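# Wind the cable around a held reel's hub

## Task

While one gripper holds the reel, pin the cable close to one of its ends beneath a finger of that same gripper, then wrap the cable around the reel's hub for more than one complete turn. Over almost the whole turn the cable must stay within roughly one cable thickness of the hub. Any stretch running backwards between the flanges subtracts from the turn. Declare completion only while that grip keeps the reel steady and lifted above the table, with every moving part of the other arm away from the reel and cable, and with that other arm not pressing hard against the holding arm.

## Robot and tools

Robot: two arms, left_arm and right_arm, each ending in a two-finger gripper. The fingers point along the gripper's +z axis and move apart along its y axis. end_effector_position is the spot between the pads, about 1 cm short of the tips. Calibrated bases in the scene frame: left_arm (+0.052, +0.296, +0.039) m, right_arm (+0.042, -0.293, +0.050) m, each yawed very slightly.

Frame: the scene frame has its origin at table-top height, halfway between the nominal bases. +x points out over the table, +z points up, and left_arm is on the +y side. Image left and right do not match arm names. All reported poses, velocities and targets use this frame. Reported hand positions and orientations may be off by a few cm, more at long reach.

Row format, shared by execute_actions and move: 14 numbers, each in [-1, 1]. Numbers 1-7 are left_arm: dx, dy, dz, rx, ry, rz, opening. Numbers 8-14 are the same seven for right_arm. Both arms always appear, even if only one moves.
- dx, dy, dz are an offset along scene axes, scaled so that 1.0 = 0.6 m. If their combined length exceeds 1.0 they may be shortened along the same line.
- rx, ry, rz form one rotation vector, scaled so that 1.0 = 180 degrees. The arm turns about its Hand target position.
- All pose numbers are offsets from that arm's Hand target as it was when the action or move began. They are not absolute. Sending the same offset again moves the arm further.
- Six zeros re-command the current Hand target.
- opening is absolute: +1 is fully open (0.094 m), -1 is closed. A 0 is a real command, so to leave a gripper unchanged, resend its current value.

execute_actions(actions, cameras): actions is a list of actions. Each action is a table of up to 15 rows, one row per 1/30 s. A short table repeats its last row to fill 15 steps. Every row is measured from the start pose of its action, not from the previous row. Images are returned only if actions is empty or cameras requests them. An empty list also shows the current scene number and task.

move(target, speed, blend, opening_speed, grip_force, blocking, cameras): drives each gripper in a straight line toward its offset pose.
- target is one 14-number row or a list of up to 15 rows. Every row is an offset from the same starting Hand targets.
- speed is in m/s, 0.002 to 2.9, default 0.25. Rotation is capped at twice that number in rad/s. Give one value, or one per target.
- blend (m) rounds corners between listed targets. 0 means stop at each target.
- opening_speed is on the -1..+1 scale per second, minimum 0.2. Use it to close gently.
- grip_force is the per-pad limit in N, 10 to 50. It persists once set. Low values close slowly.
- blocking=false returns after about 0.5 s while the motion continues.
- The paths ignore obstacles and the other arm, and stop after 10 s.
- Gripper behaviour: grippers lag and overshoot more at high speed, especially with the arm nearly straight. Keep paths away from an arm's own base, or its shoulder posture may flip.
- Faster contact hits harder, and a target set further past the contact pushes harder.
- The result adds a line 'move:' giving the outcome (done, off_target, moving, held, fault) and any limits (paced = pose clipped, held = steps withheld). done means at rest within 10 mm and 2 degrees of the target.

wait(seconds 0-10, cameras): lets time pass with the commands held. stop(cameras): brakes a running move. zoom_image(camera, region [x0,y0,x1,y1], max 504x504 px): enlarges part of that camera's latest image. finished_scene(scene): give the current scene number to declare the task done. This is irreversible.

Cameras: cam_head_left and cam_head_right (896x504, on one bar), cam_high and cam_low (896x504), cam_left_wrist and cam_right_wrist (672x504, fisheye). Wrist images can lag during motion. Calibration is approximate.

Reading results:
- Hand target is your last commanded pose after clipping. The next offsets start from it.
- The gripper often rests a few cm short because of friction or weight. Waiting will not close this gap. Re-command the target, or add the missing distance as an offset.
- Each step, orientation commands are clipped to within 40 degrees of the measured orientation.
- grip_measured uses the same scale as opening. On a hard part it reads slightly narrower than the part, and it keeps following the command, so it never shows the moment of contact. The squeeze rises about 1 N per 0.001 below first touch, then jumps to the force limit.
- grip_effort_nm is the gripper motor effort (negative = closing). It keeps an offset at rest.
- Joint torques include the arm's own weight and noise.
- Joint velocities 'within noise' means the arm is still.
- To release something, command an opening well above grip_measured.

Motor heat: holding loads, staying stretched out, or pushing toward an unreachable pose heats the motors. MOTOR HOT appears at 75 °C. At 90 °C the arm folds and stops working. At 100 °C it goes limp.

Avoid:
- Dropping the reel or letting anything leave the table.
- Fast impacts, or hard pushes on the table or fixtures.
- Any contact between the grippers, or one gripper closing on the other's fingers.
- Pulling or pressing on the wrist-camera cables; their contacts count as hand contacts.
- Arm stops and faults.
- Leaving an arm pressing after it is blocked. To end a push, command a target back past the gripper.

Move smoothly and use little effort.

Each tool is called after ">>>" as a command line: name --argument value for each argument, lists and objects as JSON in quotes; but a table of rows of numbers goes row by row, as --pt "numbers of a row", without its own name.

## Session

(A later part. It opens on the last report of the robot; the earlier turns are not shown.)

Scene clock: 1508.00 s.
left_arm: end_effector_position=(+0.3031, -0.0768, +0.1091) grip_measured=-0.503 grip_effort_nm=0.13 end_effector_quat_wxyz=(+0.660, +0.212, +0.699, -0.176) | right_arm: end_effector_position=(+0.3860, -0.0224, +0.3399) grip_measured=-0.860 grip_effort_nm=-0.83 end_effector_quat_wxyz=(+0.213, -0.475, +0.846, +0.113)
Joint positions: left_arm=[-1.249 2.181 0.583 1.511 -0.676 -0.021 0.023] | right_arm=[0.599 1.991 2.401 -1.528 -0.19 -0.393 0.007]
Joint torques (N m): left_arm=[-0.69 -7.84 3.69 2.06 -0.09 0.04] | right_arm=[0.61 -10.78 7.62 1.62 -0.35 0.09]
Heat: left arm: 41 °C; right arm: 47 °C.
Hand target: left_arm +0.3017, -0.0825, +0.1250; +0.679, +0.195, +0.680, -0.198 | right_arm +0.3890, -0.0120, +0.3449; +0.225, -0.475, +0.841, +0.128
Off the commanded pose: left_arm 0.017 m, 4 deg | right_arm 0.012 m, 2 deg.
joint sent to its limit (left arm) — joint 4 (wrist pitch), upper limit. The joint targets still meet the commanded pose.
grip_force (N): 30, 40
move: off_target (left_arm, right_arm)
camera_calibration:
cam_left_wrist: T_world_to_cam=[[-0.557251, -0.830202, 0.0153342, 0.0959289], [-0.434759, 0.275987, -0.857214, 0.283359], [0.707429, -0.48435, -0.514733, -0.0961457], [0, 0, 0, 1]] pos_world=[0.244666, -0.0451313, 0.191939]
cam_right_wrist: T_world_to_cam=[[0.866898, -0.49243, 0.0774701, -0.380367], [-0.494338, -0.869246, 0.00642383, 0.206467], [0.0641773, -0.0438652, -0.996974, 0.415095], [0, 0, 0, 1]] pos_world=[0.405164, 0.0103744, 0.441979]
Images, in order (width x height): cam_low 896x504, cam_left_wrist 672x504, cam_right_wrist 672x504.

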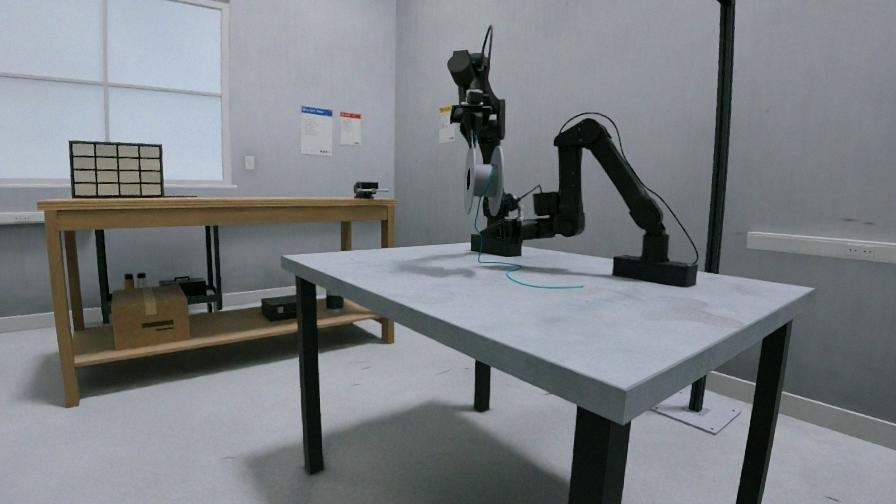

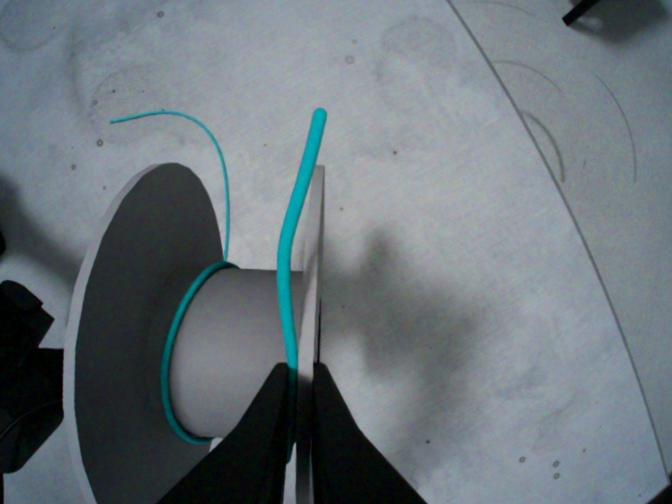

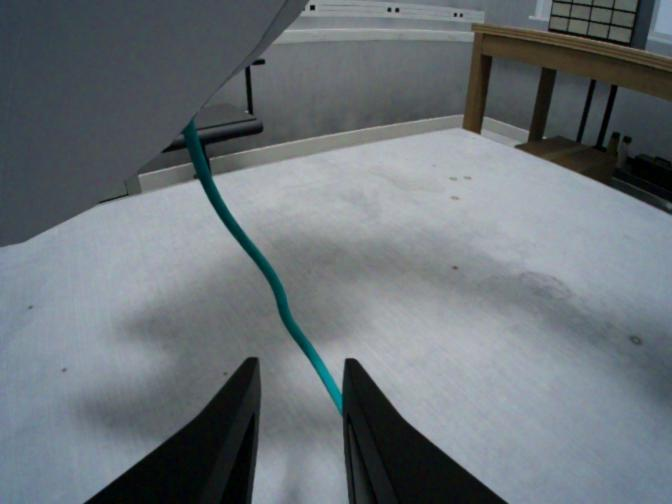

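>>> move --target '[-0.1425,0.0863,0.0,0,0,0,-0.5, 0,0,0,0,0,0,-1.0]' --speed 0.06 --cameras '["cam_low", "cam_left_wrist", "cam_right_wrist"]'

>>> zoom_image --camera "cam_low" --region '[450, 130, 550, 230]'

>>> zoom_image --camera "cam_left_wrist" --region '[150, 150, 400, 504]'

Scene clock: 1517.57 s.
left_arm: end_effector_position=(+0.2173, -0.0304, +0.1063) grip_measured=-0.503 grip_effort_nm=0.13 end_effector_quat_wxyz=(+0.646, +0.228, +0.711, -0.156) | right_arm: end_effector_position=(+0.3860, -0.0224, +0.3399) grip_measured=-0.860 grip_effort_nm=-0.83 end_effector_quat_wxyz=(+0.213, -0.475, +0.846, +0.113)
Joint positions: left_arm=[-1.536 2.044 0.329 1.511 -0.964 -0.095 0.023] | right_arm=[0.599 1.991 2.401 -1.528 -0.19 -0.393 0.007]
Joint torques (N m): left_arm=[-0.38 -8.42 1.51 1.95 -0.21 -0.11] | right_arm=[0.62 -10.76 7.6 1.62 -0.35 0.09]
Motor temperatures (°C): left_arm=[29 33 38 42 27 28 31] | right_arm=[30 47 39 37 28 26 33]
Heat: left arm: 42 °C; right arm: 47 °C.
Hand target: left_arm +0.2163, -0.0306, +0.1250; +0.679, +0.195, +0.680, -0.198 | right_arm +0.3890, -0.0120, +0.3449; +0.225, -0.475, +0.841, +0.128
Off the commanded pose: left_arm 0.019 m, 8 deg | right_arm 0.012 m, 2 deg.
joint sent to its limit (left arm) — joint 4 (wrist pitch), upper limit. The joint targets are off in orientation, not in position.
grip_force (N): 30, 40
move: off_target (left_arm, right_arm)
camera_calibration:
cam_left_wrist: T_world_to_cam=[[-0.55378, -0.83235, -0.0228115, 0.0900077], [-0.453065, 0.324193, -0.83044, 0.233507], [0.698613, -0.449546, -0.55664, -0.00713173], [0, 0, 0, 1]] pos_world=[0.16062, -0.00398923, 0.191997]
cam_right_wrist: T_world_to_cam=[[0.866898, -0.49243, 0.0774701, -0.380367], [-0.494338, -0.869246, 0.00642383, 0.206467], [0.0641773, -0.0438652, -0.996974, 0.415095], [0, 0, 0, 1]] pos_world=[0.405164, 0.0103744, 0.441979]
Images, in order (width x height): cam_low 896x504, cam_left_wrist 672x504, cam_right_wrist 672x504.

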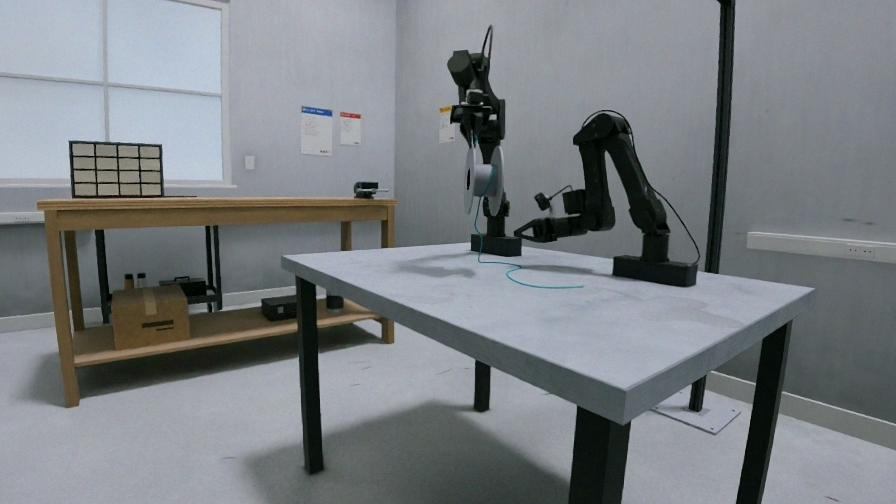

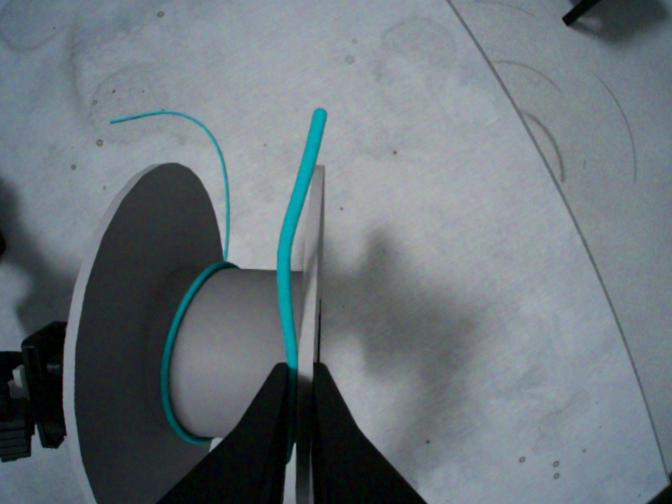

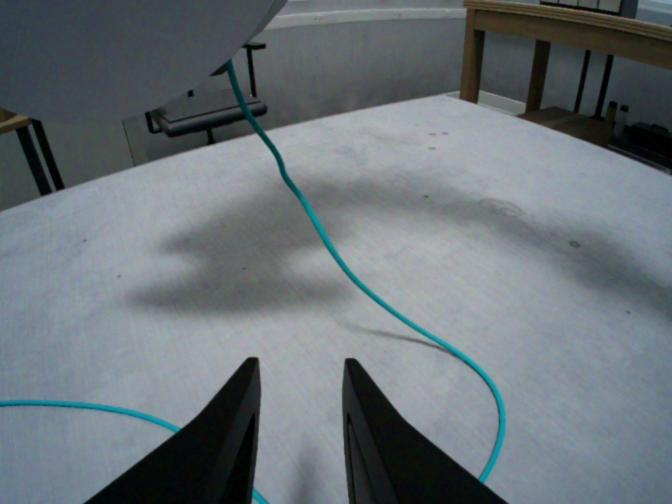

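Scaled by 5.040 from the camera's 896x504 image, which has a finer 1280x720 frame.

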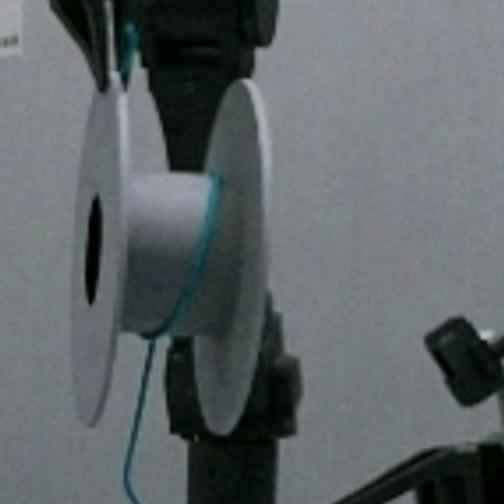

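Scaled by 1.424 from the camera's 672x504 image, which has a finer 960x720 frame.

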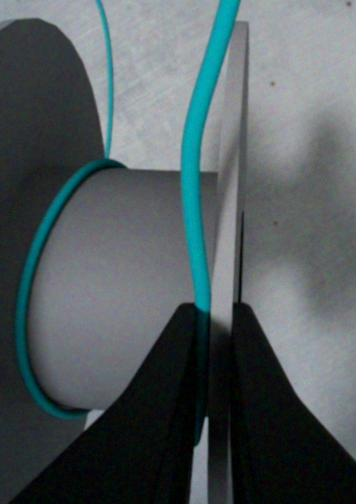

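>>> wait --seconds 0.5 --cameras '["cam_head_left", "cam_head_right", "cam_high", "cam_low", "cam_right_wrist", "cam_left_wrist"]'

>>> zoom_image --camera "cam_head_left" --region '[490, 190, 610, 300]'

>>> zoom_image --camera "cam_head_right" --region '[490, 190, 610, 300]'

>>> zoom_image --camera "cam_high" --region '[370, 320, 490, 420]'

Scene clock: 1523.20 s.
left_arm: end_effector_position=(+0.2174, -0.0303, +0.1063) grip_measured=-0.503 grip_effort_nm=0.13 end_effector_quat_wxyz=(+0.646, +0.228, +0.711, -0.156) | right_arm: end_effector_position=(+0.3860, -0.0224, +0.3399) grip_measured=-0.860 grip_effort_nm=-0.83 end_effector_quat_wxyz=(+0.213, -0.475, +0.846, +0.113)
Joint positions: left_arm=[-1.536 2.044 0.329 1.511 -0.964 -0.095 0.023] | right_arm=[0.599 1.991 2.401 -1.528 -0.19 -0.393 0.007]
Joint torques (N m): left_arm=[-0.55 -8.4 1.54 1.95 -0.21 -0.11] | right_arm=[0.59 -10.76 7.6 1.63 -0.36 0.09]
Heat: left arm: 42 °C; right arm: 47 °C.
Hand target: left_arm +0.2163, -0.0306, +0.1250; +0.679, +0.195, +0.680, -0.198 | right_arm +0.3890, -0.0120, +0.3449; +0.225, -0.475, +0.841, +0.128
Tool commands: left_gripper/opening=-0.5 right_gripper/opening=-1.0
Off the commanded pose: left_arm 0.019 m, 8 deg | right_arm 0.012 m, 2 deg.
grip_force (N): 30, 40
wait: 0.50 s; at rest from the start
camera_calibration:
cam_left_wrist: T_world_to_cam=[[-0.553442, -0.832585, -0.0224563, 0.0899668], [-0.453351, 0.323753, -0.830456, 0.233522], [0.698695, -0.449428, -0.556632, -0.00710129], [0, 0, 0, 1]] pos_world=[0.16062, -0.00388991, 0.191997]
cam_right_wrist: T_world_to_cam=[[0.866898, -0.49243, 0.0774701, -0.380367], [-0.494338, -0.869246, 0.00642383, 0.206467], [0.0641773, -0.0438652, -0.996974, 0.415095], [0, 0, 0, 1]] pos_world=[0.405164, 0.0103744, 0.441979]

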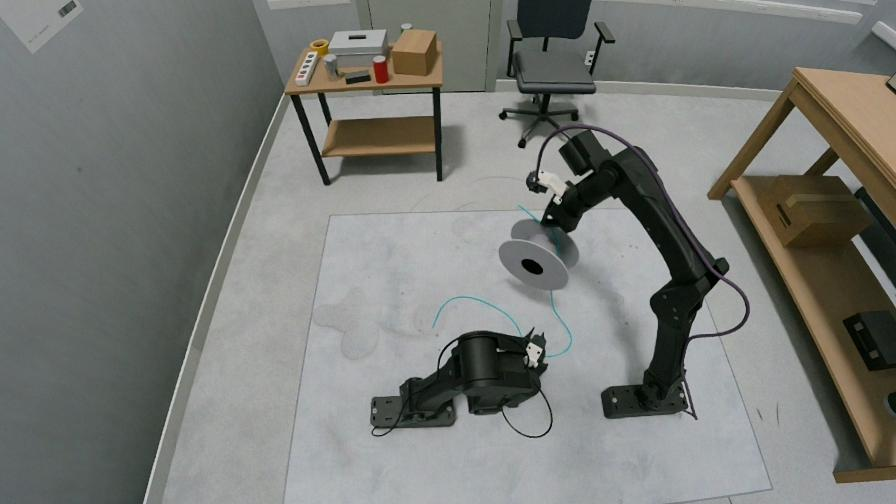

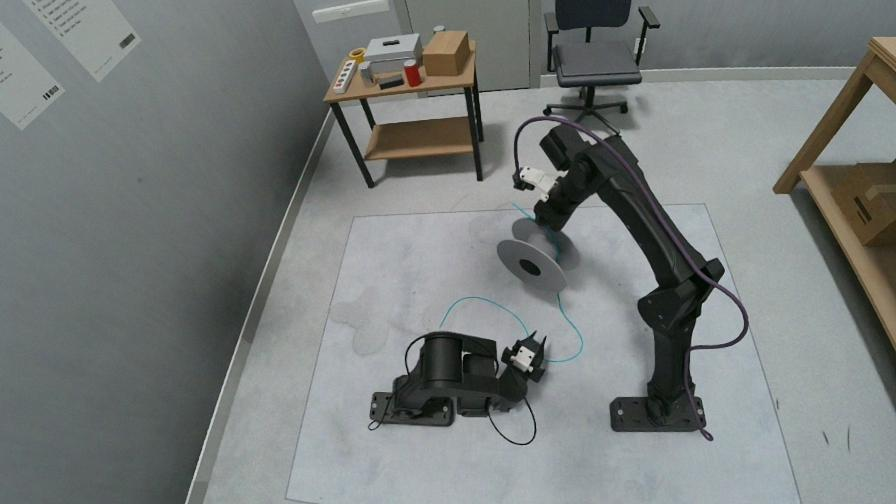

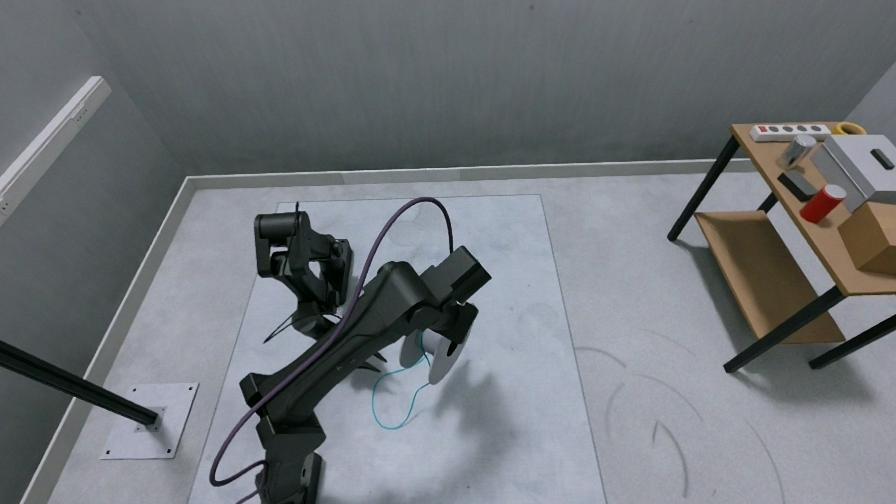

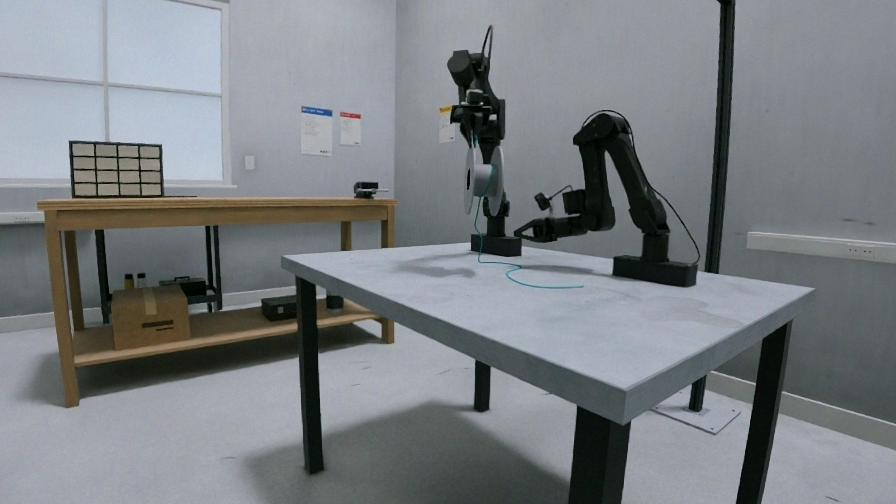

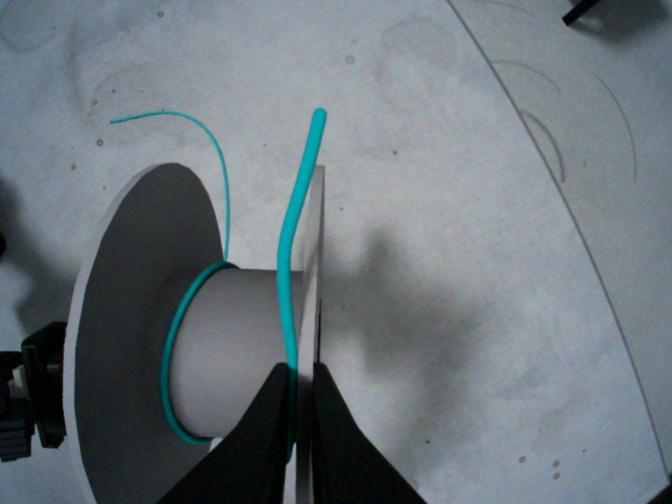

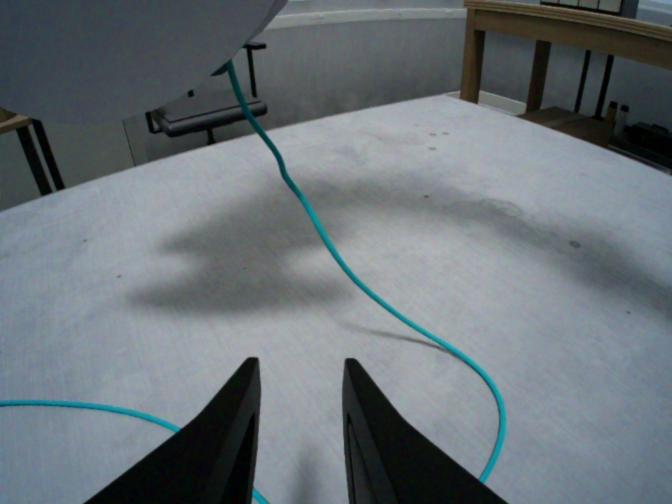

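Scaled by 4.200 from the camera's 896x504 image, which has a finer 1280x720 frame.

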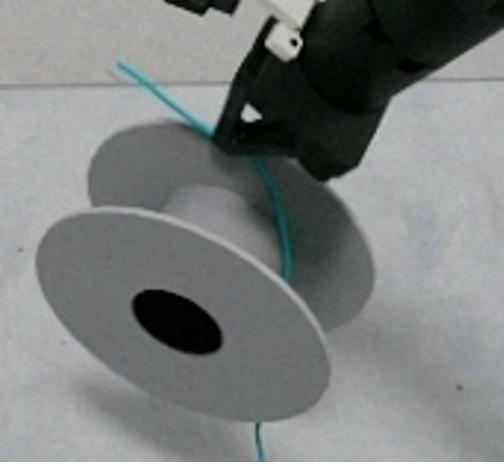

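Scaled by 4.200 from the camera's 896x504 image, which has a finer 1280x720 frame.

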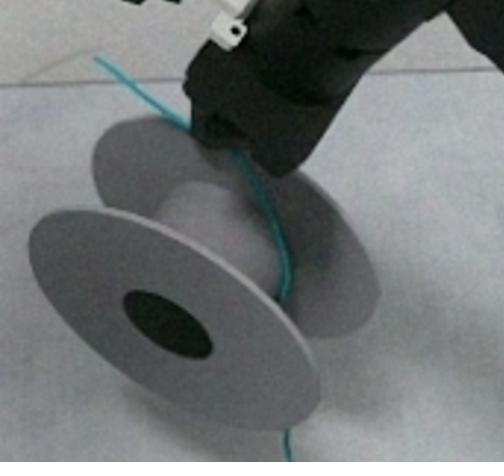

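Scaled by 4.200 from the camera's 896x504 image, which has a finer 1280x720 frame.

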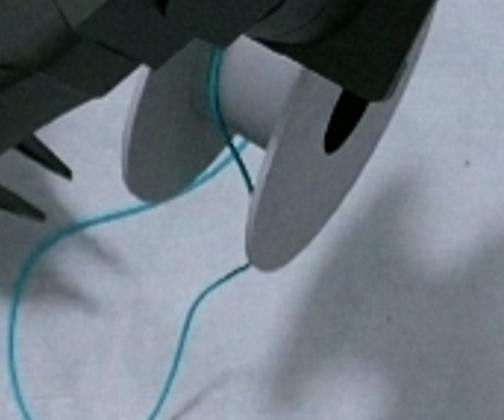

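>>> execute_actions --actions '[]'

Scene clock: 1532.43 s.
left_arm: end_effector_position=(+0.2174, -0.0303, +0.1063) grip_measured=-0.503 grip_effort_nm=0.13 end_effector_quat_wxyz=(+0.646, +0.228, +0.711, -0.156) | right_arm: end_effector_position=(+0.3860, -0.0224, +0.3399) grip_measured=-0.860 grip_effort_nm=-0.83 end_effector_quat_wxyz=(+0.213, -0.475, +0.846, +0.113)
Joint positions: left_arm=[-1.536 2.044 0.329 1.511 -0.964 -0.095 0.023] | right_arm=[0.599 1.991 2.401 -1.528 -0.19 -0.393 0.007]
Joint velocities: within noise
Joint torques (N m): left_arm=[-0.65 -8.34 1.26 1.98 -0.22 -0.11] | right_arm=[0.59 -10.74 7.62 1.61 -0.36 0.09]
Motor temperatures (°C): left_arm=[29 33 37 42 27 28 31] | right_arm=[30 47 39 37 28 26 33]
Heat: left arm: 42 °C; right arm: 47 °C.
Hand target: left_arm +0.2163, -0.0306, +0.1250; +0.679, +0.195, +0.680, -0.198 | right_arm +0.3890, -0.0120, +0.3449; +0.225, -0.475, +0.841, +0.128
Tool commands: left_gripper/opening=-0.5 right_gripper/opening=-1.0
Off the commanded pose: left_arm 0.019 m, 8 deg | right_arm 0.012 m, 2 deg.
grip_force (N): 30, 40
camera_calibration:
cam_left_wrist: T_world_to_cam=[[-0.553442, -0.832585, -0.0224563, 0.0899668], [-0.453351, 0.323753, -0.830456, 0.233522], [0.698695, -0.449428, -0.556632, -0.00710129], [0, 0, 0, 1]] pos_world=[0.16062, -0.00388991, 0.191997]
cam_right_wrist: T_world_to_cam=[[0.866898, -0.49243, 0.0774701, -0.380367], [-0.494338, -0.869246, 0.00642383, 0.206467], [0.0641773, -0.0438652, -0.996974, 0.415095], [0, 0, 0, 1]] pos_world=[0.405164, 0.0103744, 0.441979]

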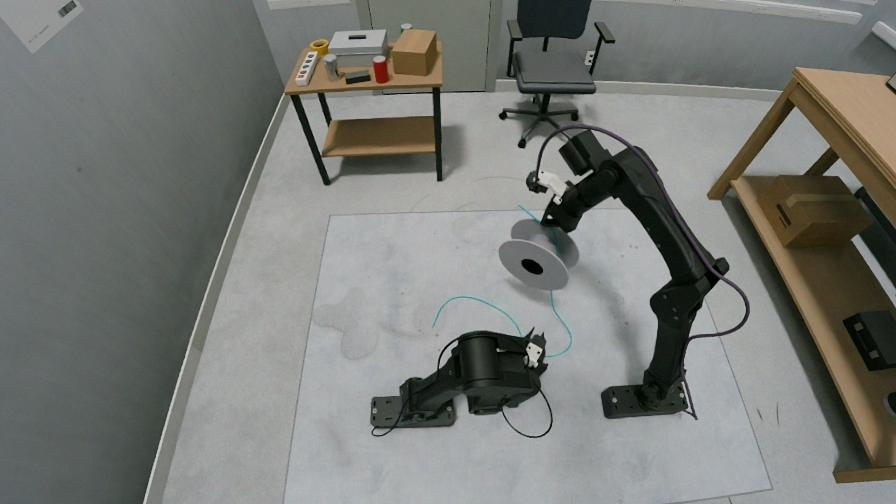

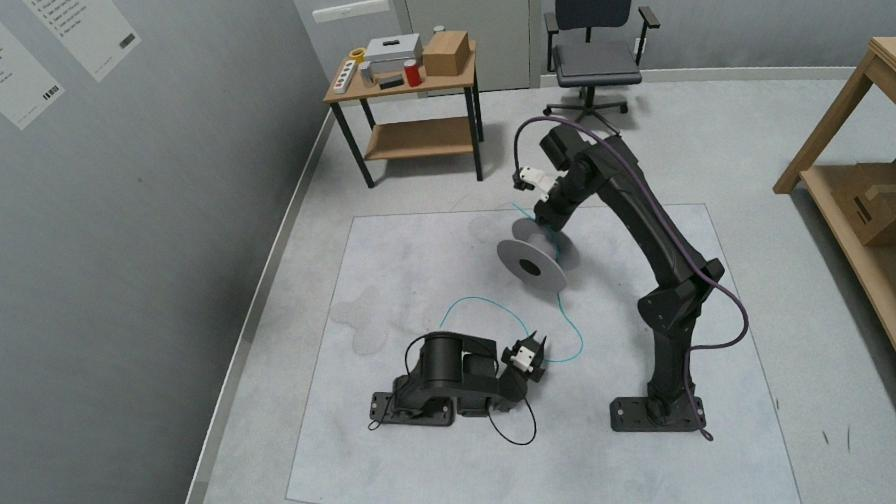

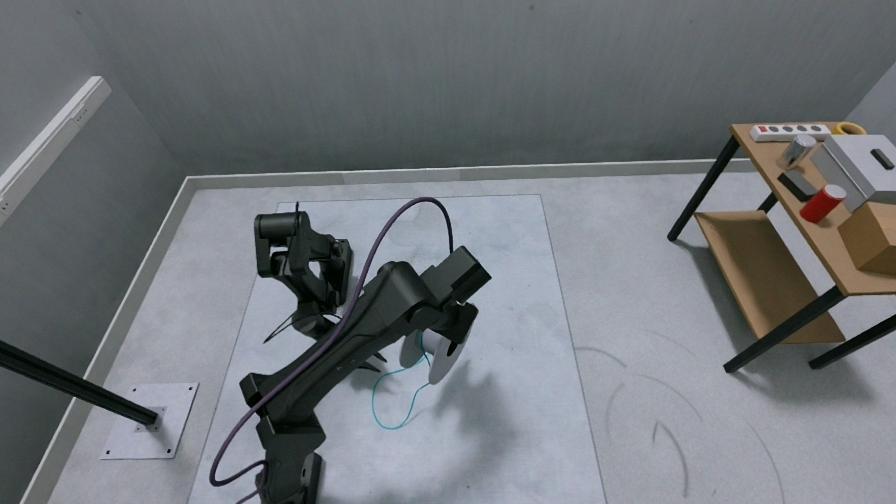

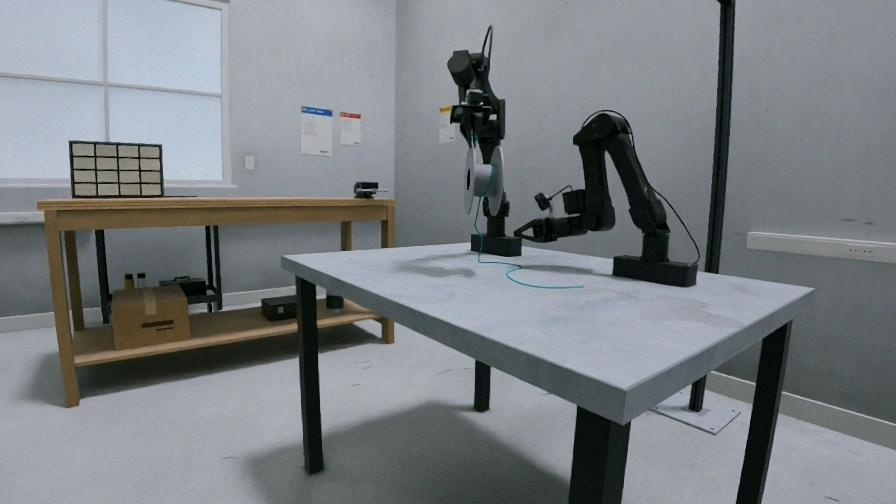

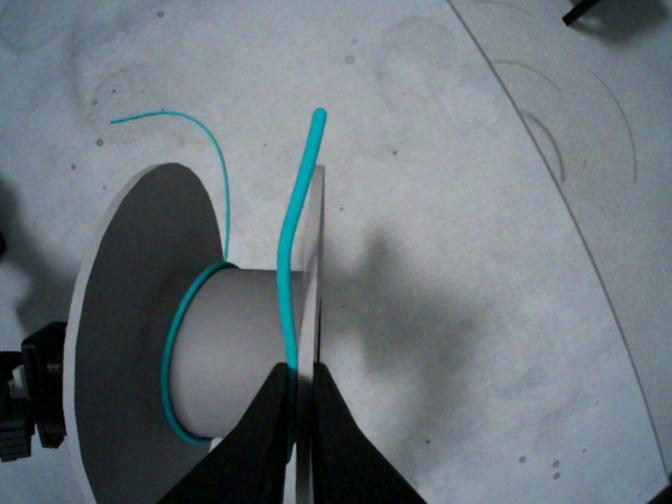

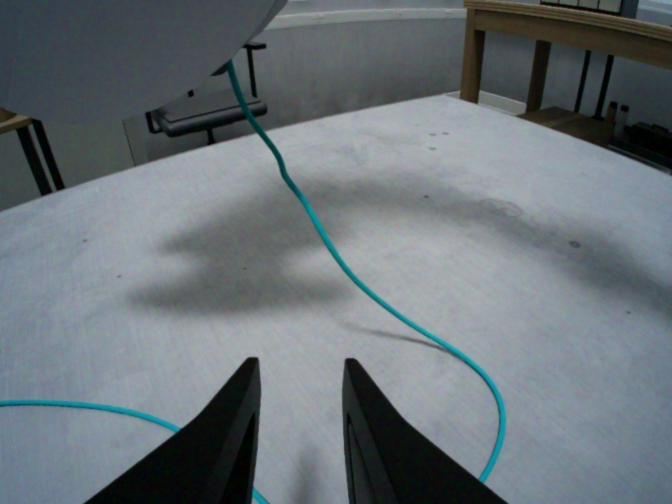

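>>> zoom_image --camera "cam_left_wrist" --region '[100, 180, 352, 480]'

>>> zoom_image --camera "cam_high" --region '[340, 290, 500, 450]'

>>> zoom_image --camera "cam_low" --region '[430, 100, 590, 300]'

>>> zoom_image --camera "cam_head_left" --region '[480, 190, 620, 370]'

Scaled by 1.680 from the camera's 672x504 image, which has a finer 960x720 frame.

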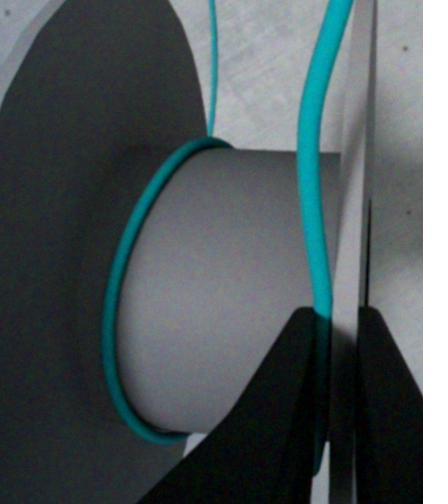

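Scaled by 3.150 from the camera's 896x504 image, which has a finer 1280x720 frame.

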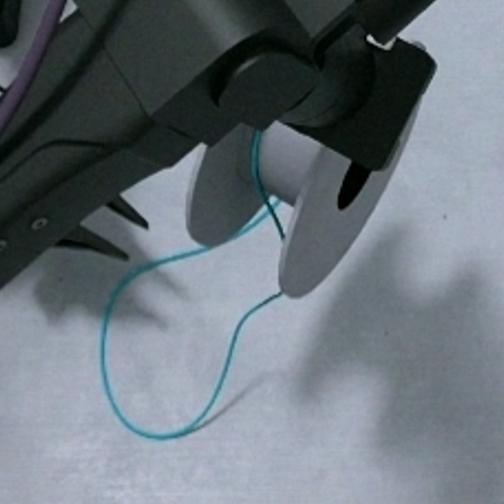

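Scaled by 2.520 from the camera's 896x504 image, which has a finer 1280x720 frame.

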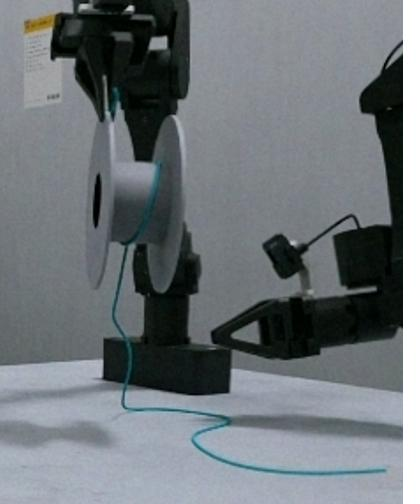

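Scaled by 2.800 from the camera's 896x504 image, which has a finer 1280x720 frame.

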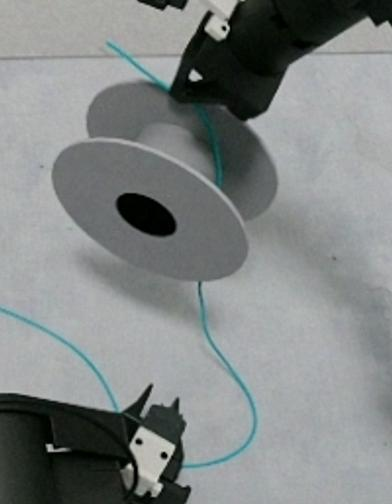

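>>> zoom_image --camera "cam_high" --region '[400, 320, 460, 380]'

>>> zoom_image --camera "cam_head_left" --region '[530, 210, 590, 300]'

>>> zoom_image --camera "cam_head_right" --region '[495, 195, 595, 305]'

>>> zoom_image --camera "cam_low" --region '[455, 120, 515, 220]'

Scaled by 8.400 from the camera's 896x504 image, which has a finer 1280x720 frame.

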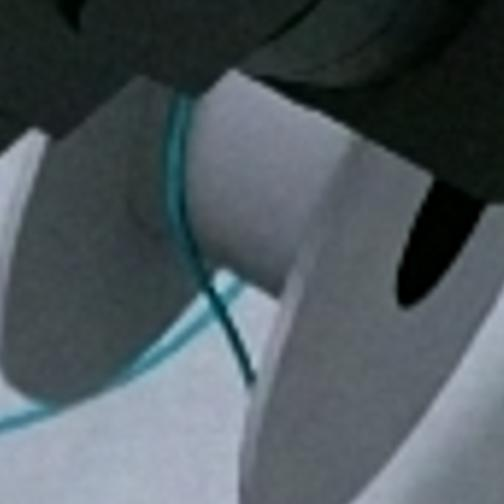

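Scaled by 5.600 from the camera's 896x504 image, which has a finer 1280x720 frame.

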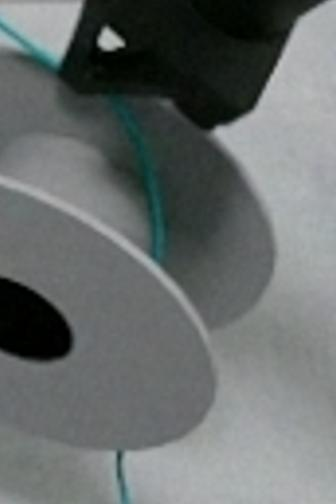

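Scaled by 4.582 from the camera's 896x504 image, which has a finer 1280x720 frame.

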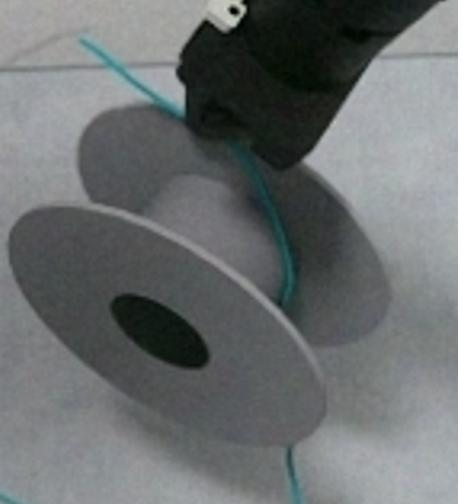

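Scaled by 5.040 from the camera's 896x504 image, which has a finer 1280x720 frame.

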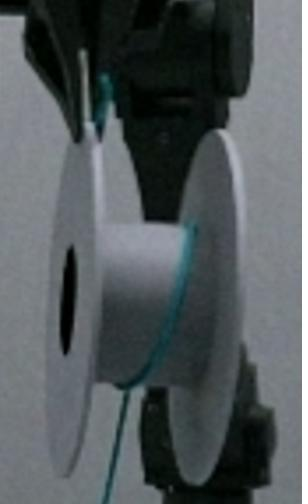

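>>> move --pt "-0.027 0.018 0.192 0 0 0 -0.5 0 0 0 0 0 0 -1.0" --pt "0.136 0.258 0.258 0 0 0.061 -0.5 0 0 0 0 0 0 -1.0" --pt "0.273 0.518 0.258 0 0 0.172 -0.5 0 0 0 0 0 0 -1.0" --speed 0.16 --blend '[0.04, 0.05, 0]' --cameras '["all"]'

Scene clock: 1593.80 s.
left_arm: end_effector_position=(+0.3750, +0.2800, +0.2539) grip_measured=-0.503 grip_effort_nm=0.13 end_effector_quat_wxyz=(+0.683, +0.010, +0.730, -0.004) | right_arm: end_effector_position=(+0.3860, -0.0224, +0.3399) grip_measured=-0.860 grip_effort_nm=-0.83 end_effector_quat_wxyz=(+0.213, -0.475, +0.846, +0.113)
Joint positions: left_arm=[-0.107 0.78 0.247 0.466 -0.07 0.003 0.023] | right_arm=[0.599 1.991 2.401 -1.528 -0.19 -0.393 0.007]
Joint torques (N m): left_arm=[0.69 -0.64 10.14 1.91 0.11 -0.06] | right_arm=[0.59 -10.73 7.61 1.62 -0.35 0.09]
Heat: left arm: 42 °C; right arm: 46 °C.
Hand target: left_arm +0.3801, +0.2802, +0.2799; +0.707, +0.006, +0.707, -0.010 | right_arm +0.3890, -0.0120, +0.3449; +0.225, -0.475, +0.841, +0.128
Off the commanded pose: left_arm 0.026 m, 4 deg | right_arm 0.012 m, 2 deg.
grip_force (N): 30, 40
move: off_target (left_arm, right_arm)
camera_calibration:
cam_left_wrist: T_world_to_cam=[[-0.0547692, -0.997659, 0.0409594, 0.281955], [-0.513764, -0.00701717, -0.857903, 0.449335], [0.856181, -0.0680302, -0.512177, -0.072793], [0, 0, 0, 1]] pos_world=[0.308619, 0.279496, 0.336654]
cam_right_wrist: T_world_to_cam=[[0.866898, -0.49243, 0.0774701, -0.380367], [-0.494338, -0.869246, 0.00642383, 0.206467], [0.0641773, -0.0438652, -0.996974, 0.415095], [0, 0, 0, 1]] pos_world=[0.405164, 0.0103744, 0.441979]

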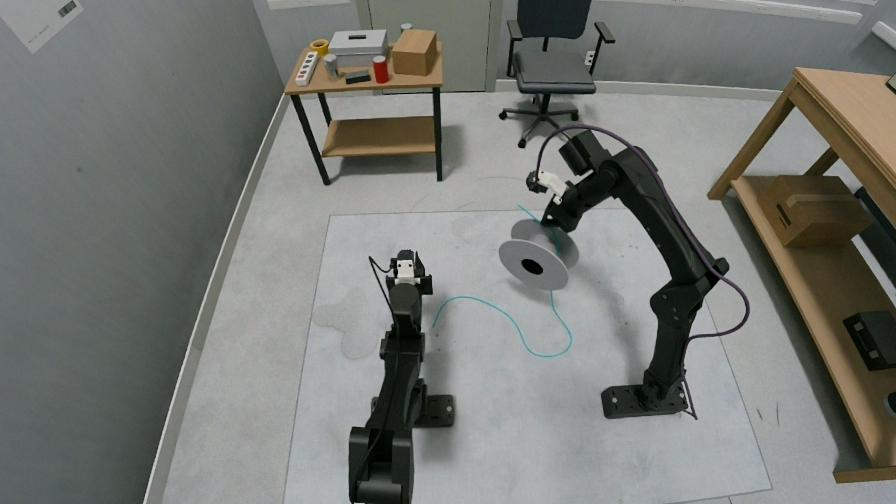

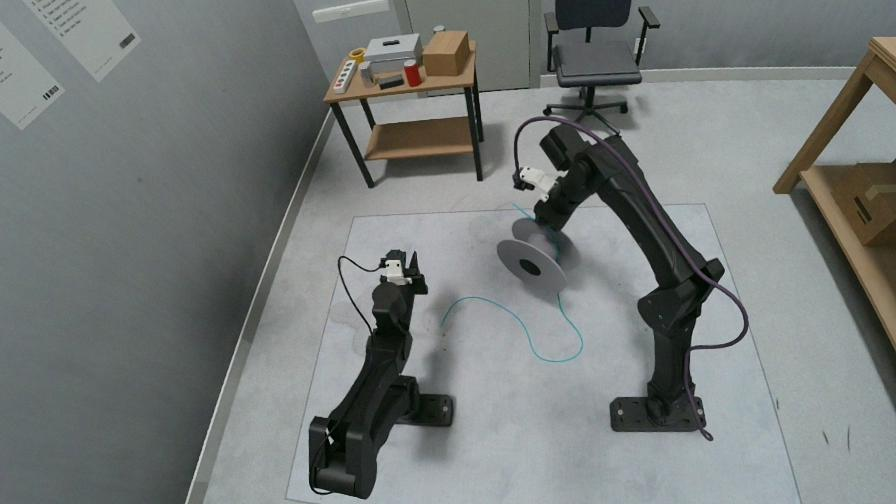

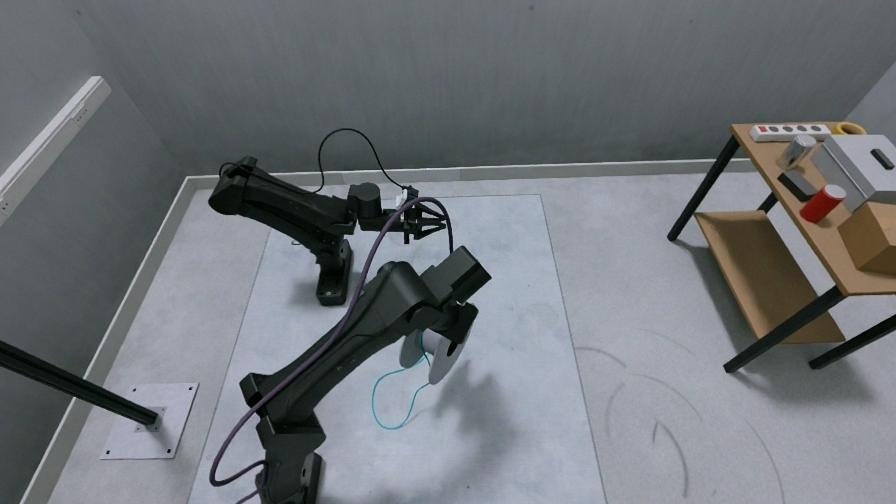

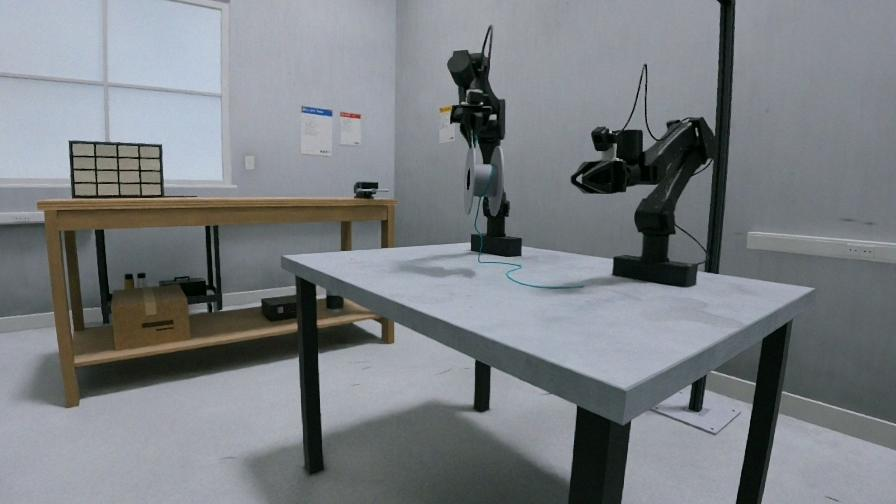

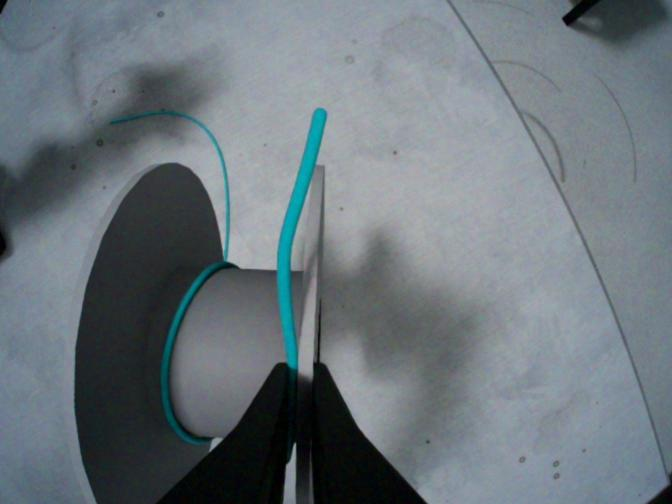

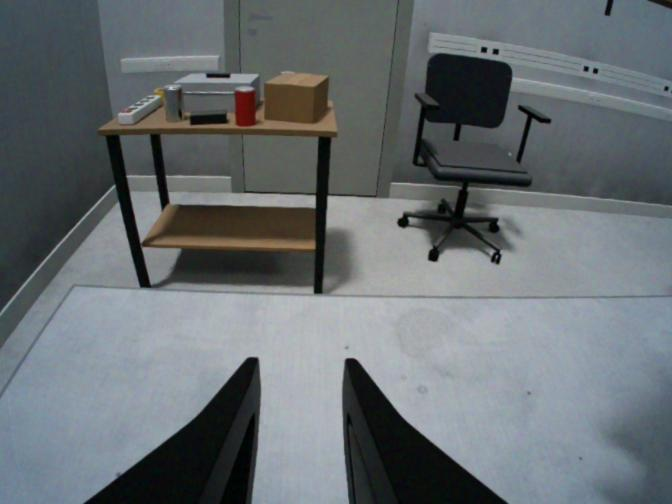

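>>> zoom_image --camera "cam_high" --region '[400, 320, 460, 400]'

>>> zoom_image --camera "cam_low" --region '[460, 140, 510, 220]'

Scaled by 6.300 from the camera's 896x504 image, which has a finer 1280x720 frame.

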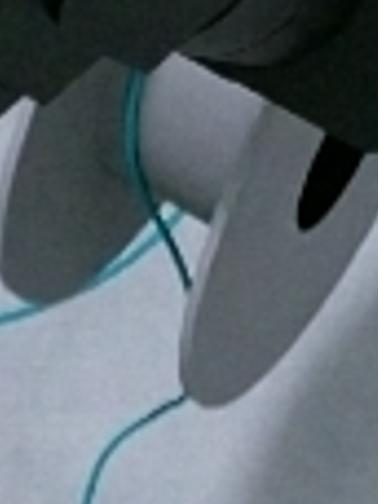

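Scaled by 6.300 from the camera's 896x504 image, which has a finer 1280x720 frame.

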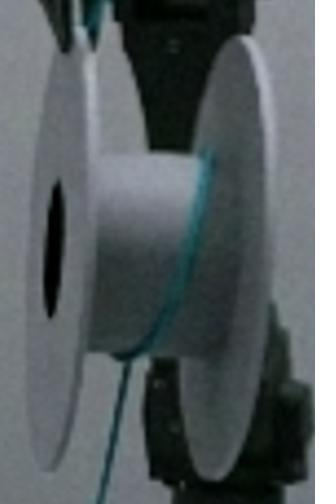

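>>> finished_scene --scene 2

The scene is finished: the task was done.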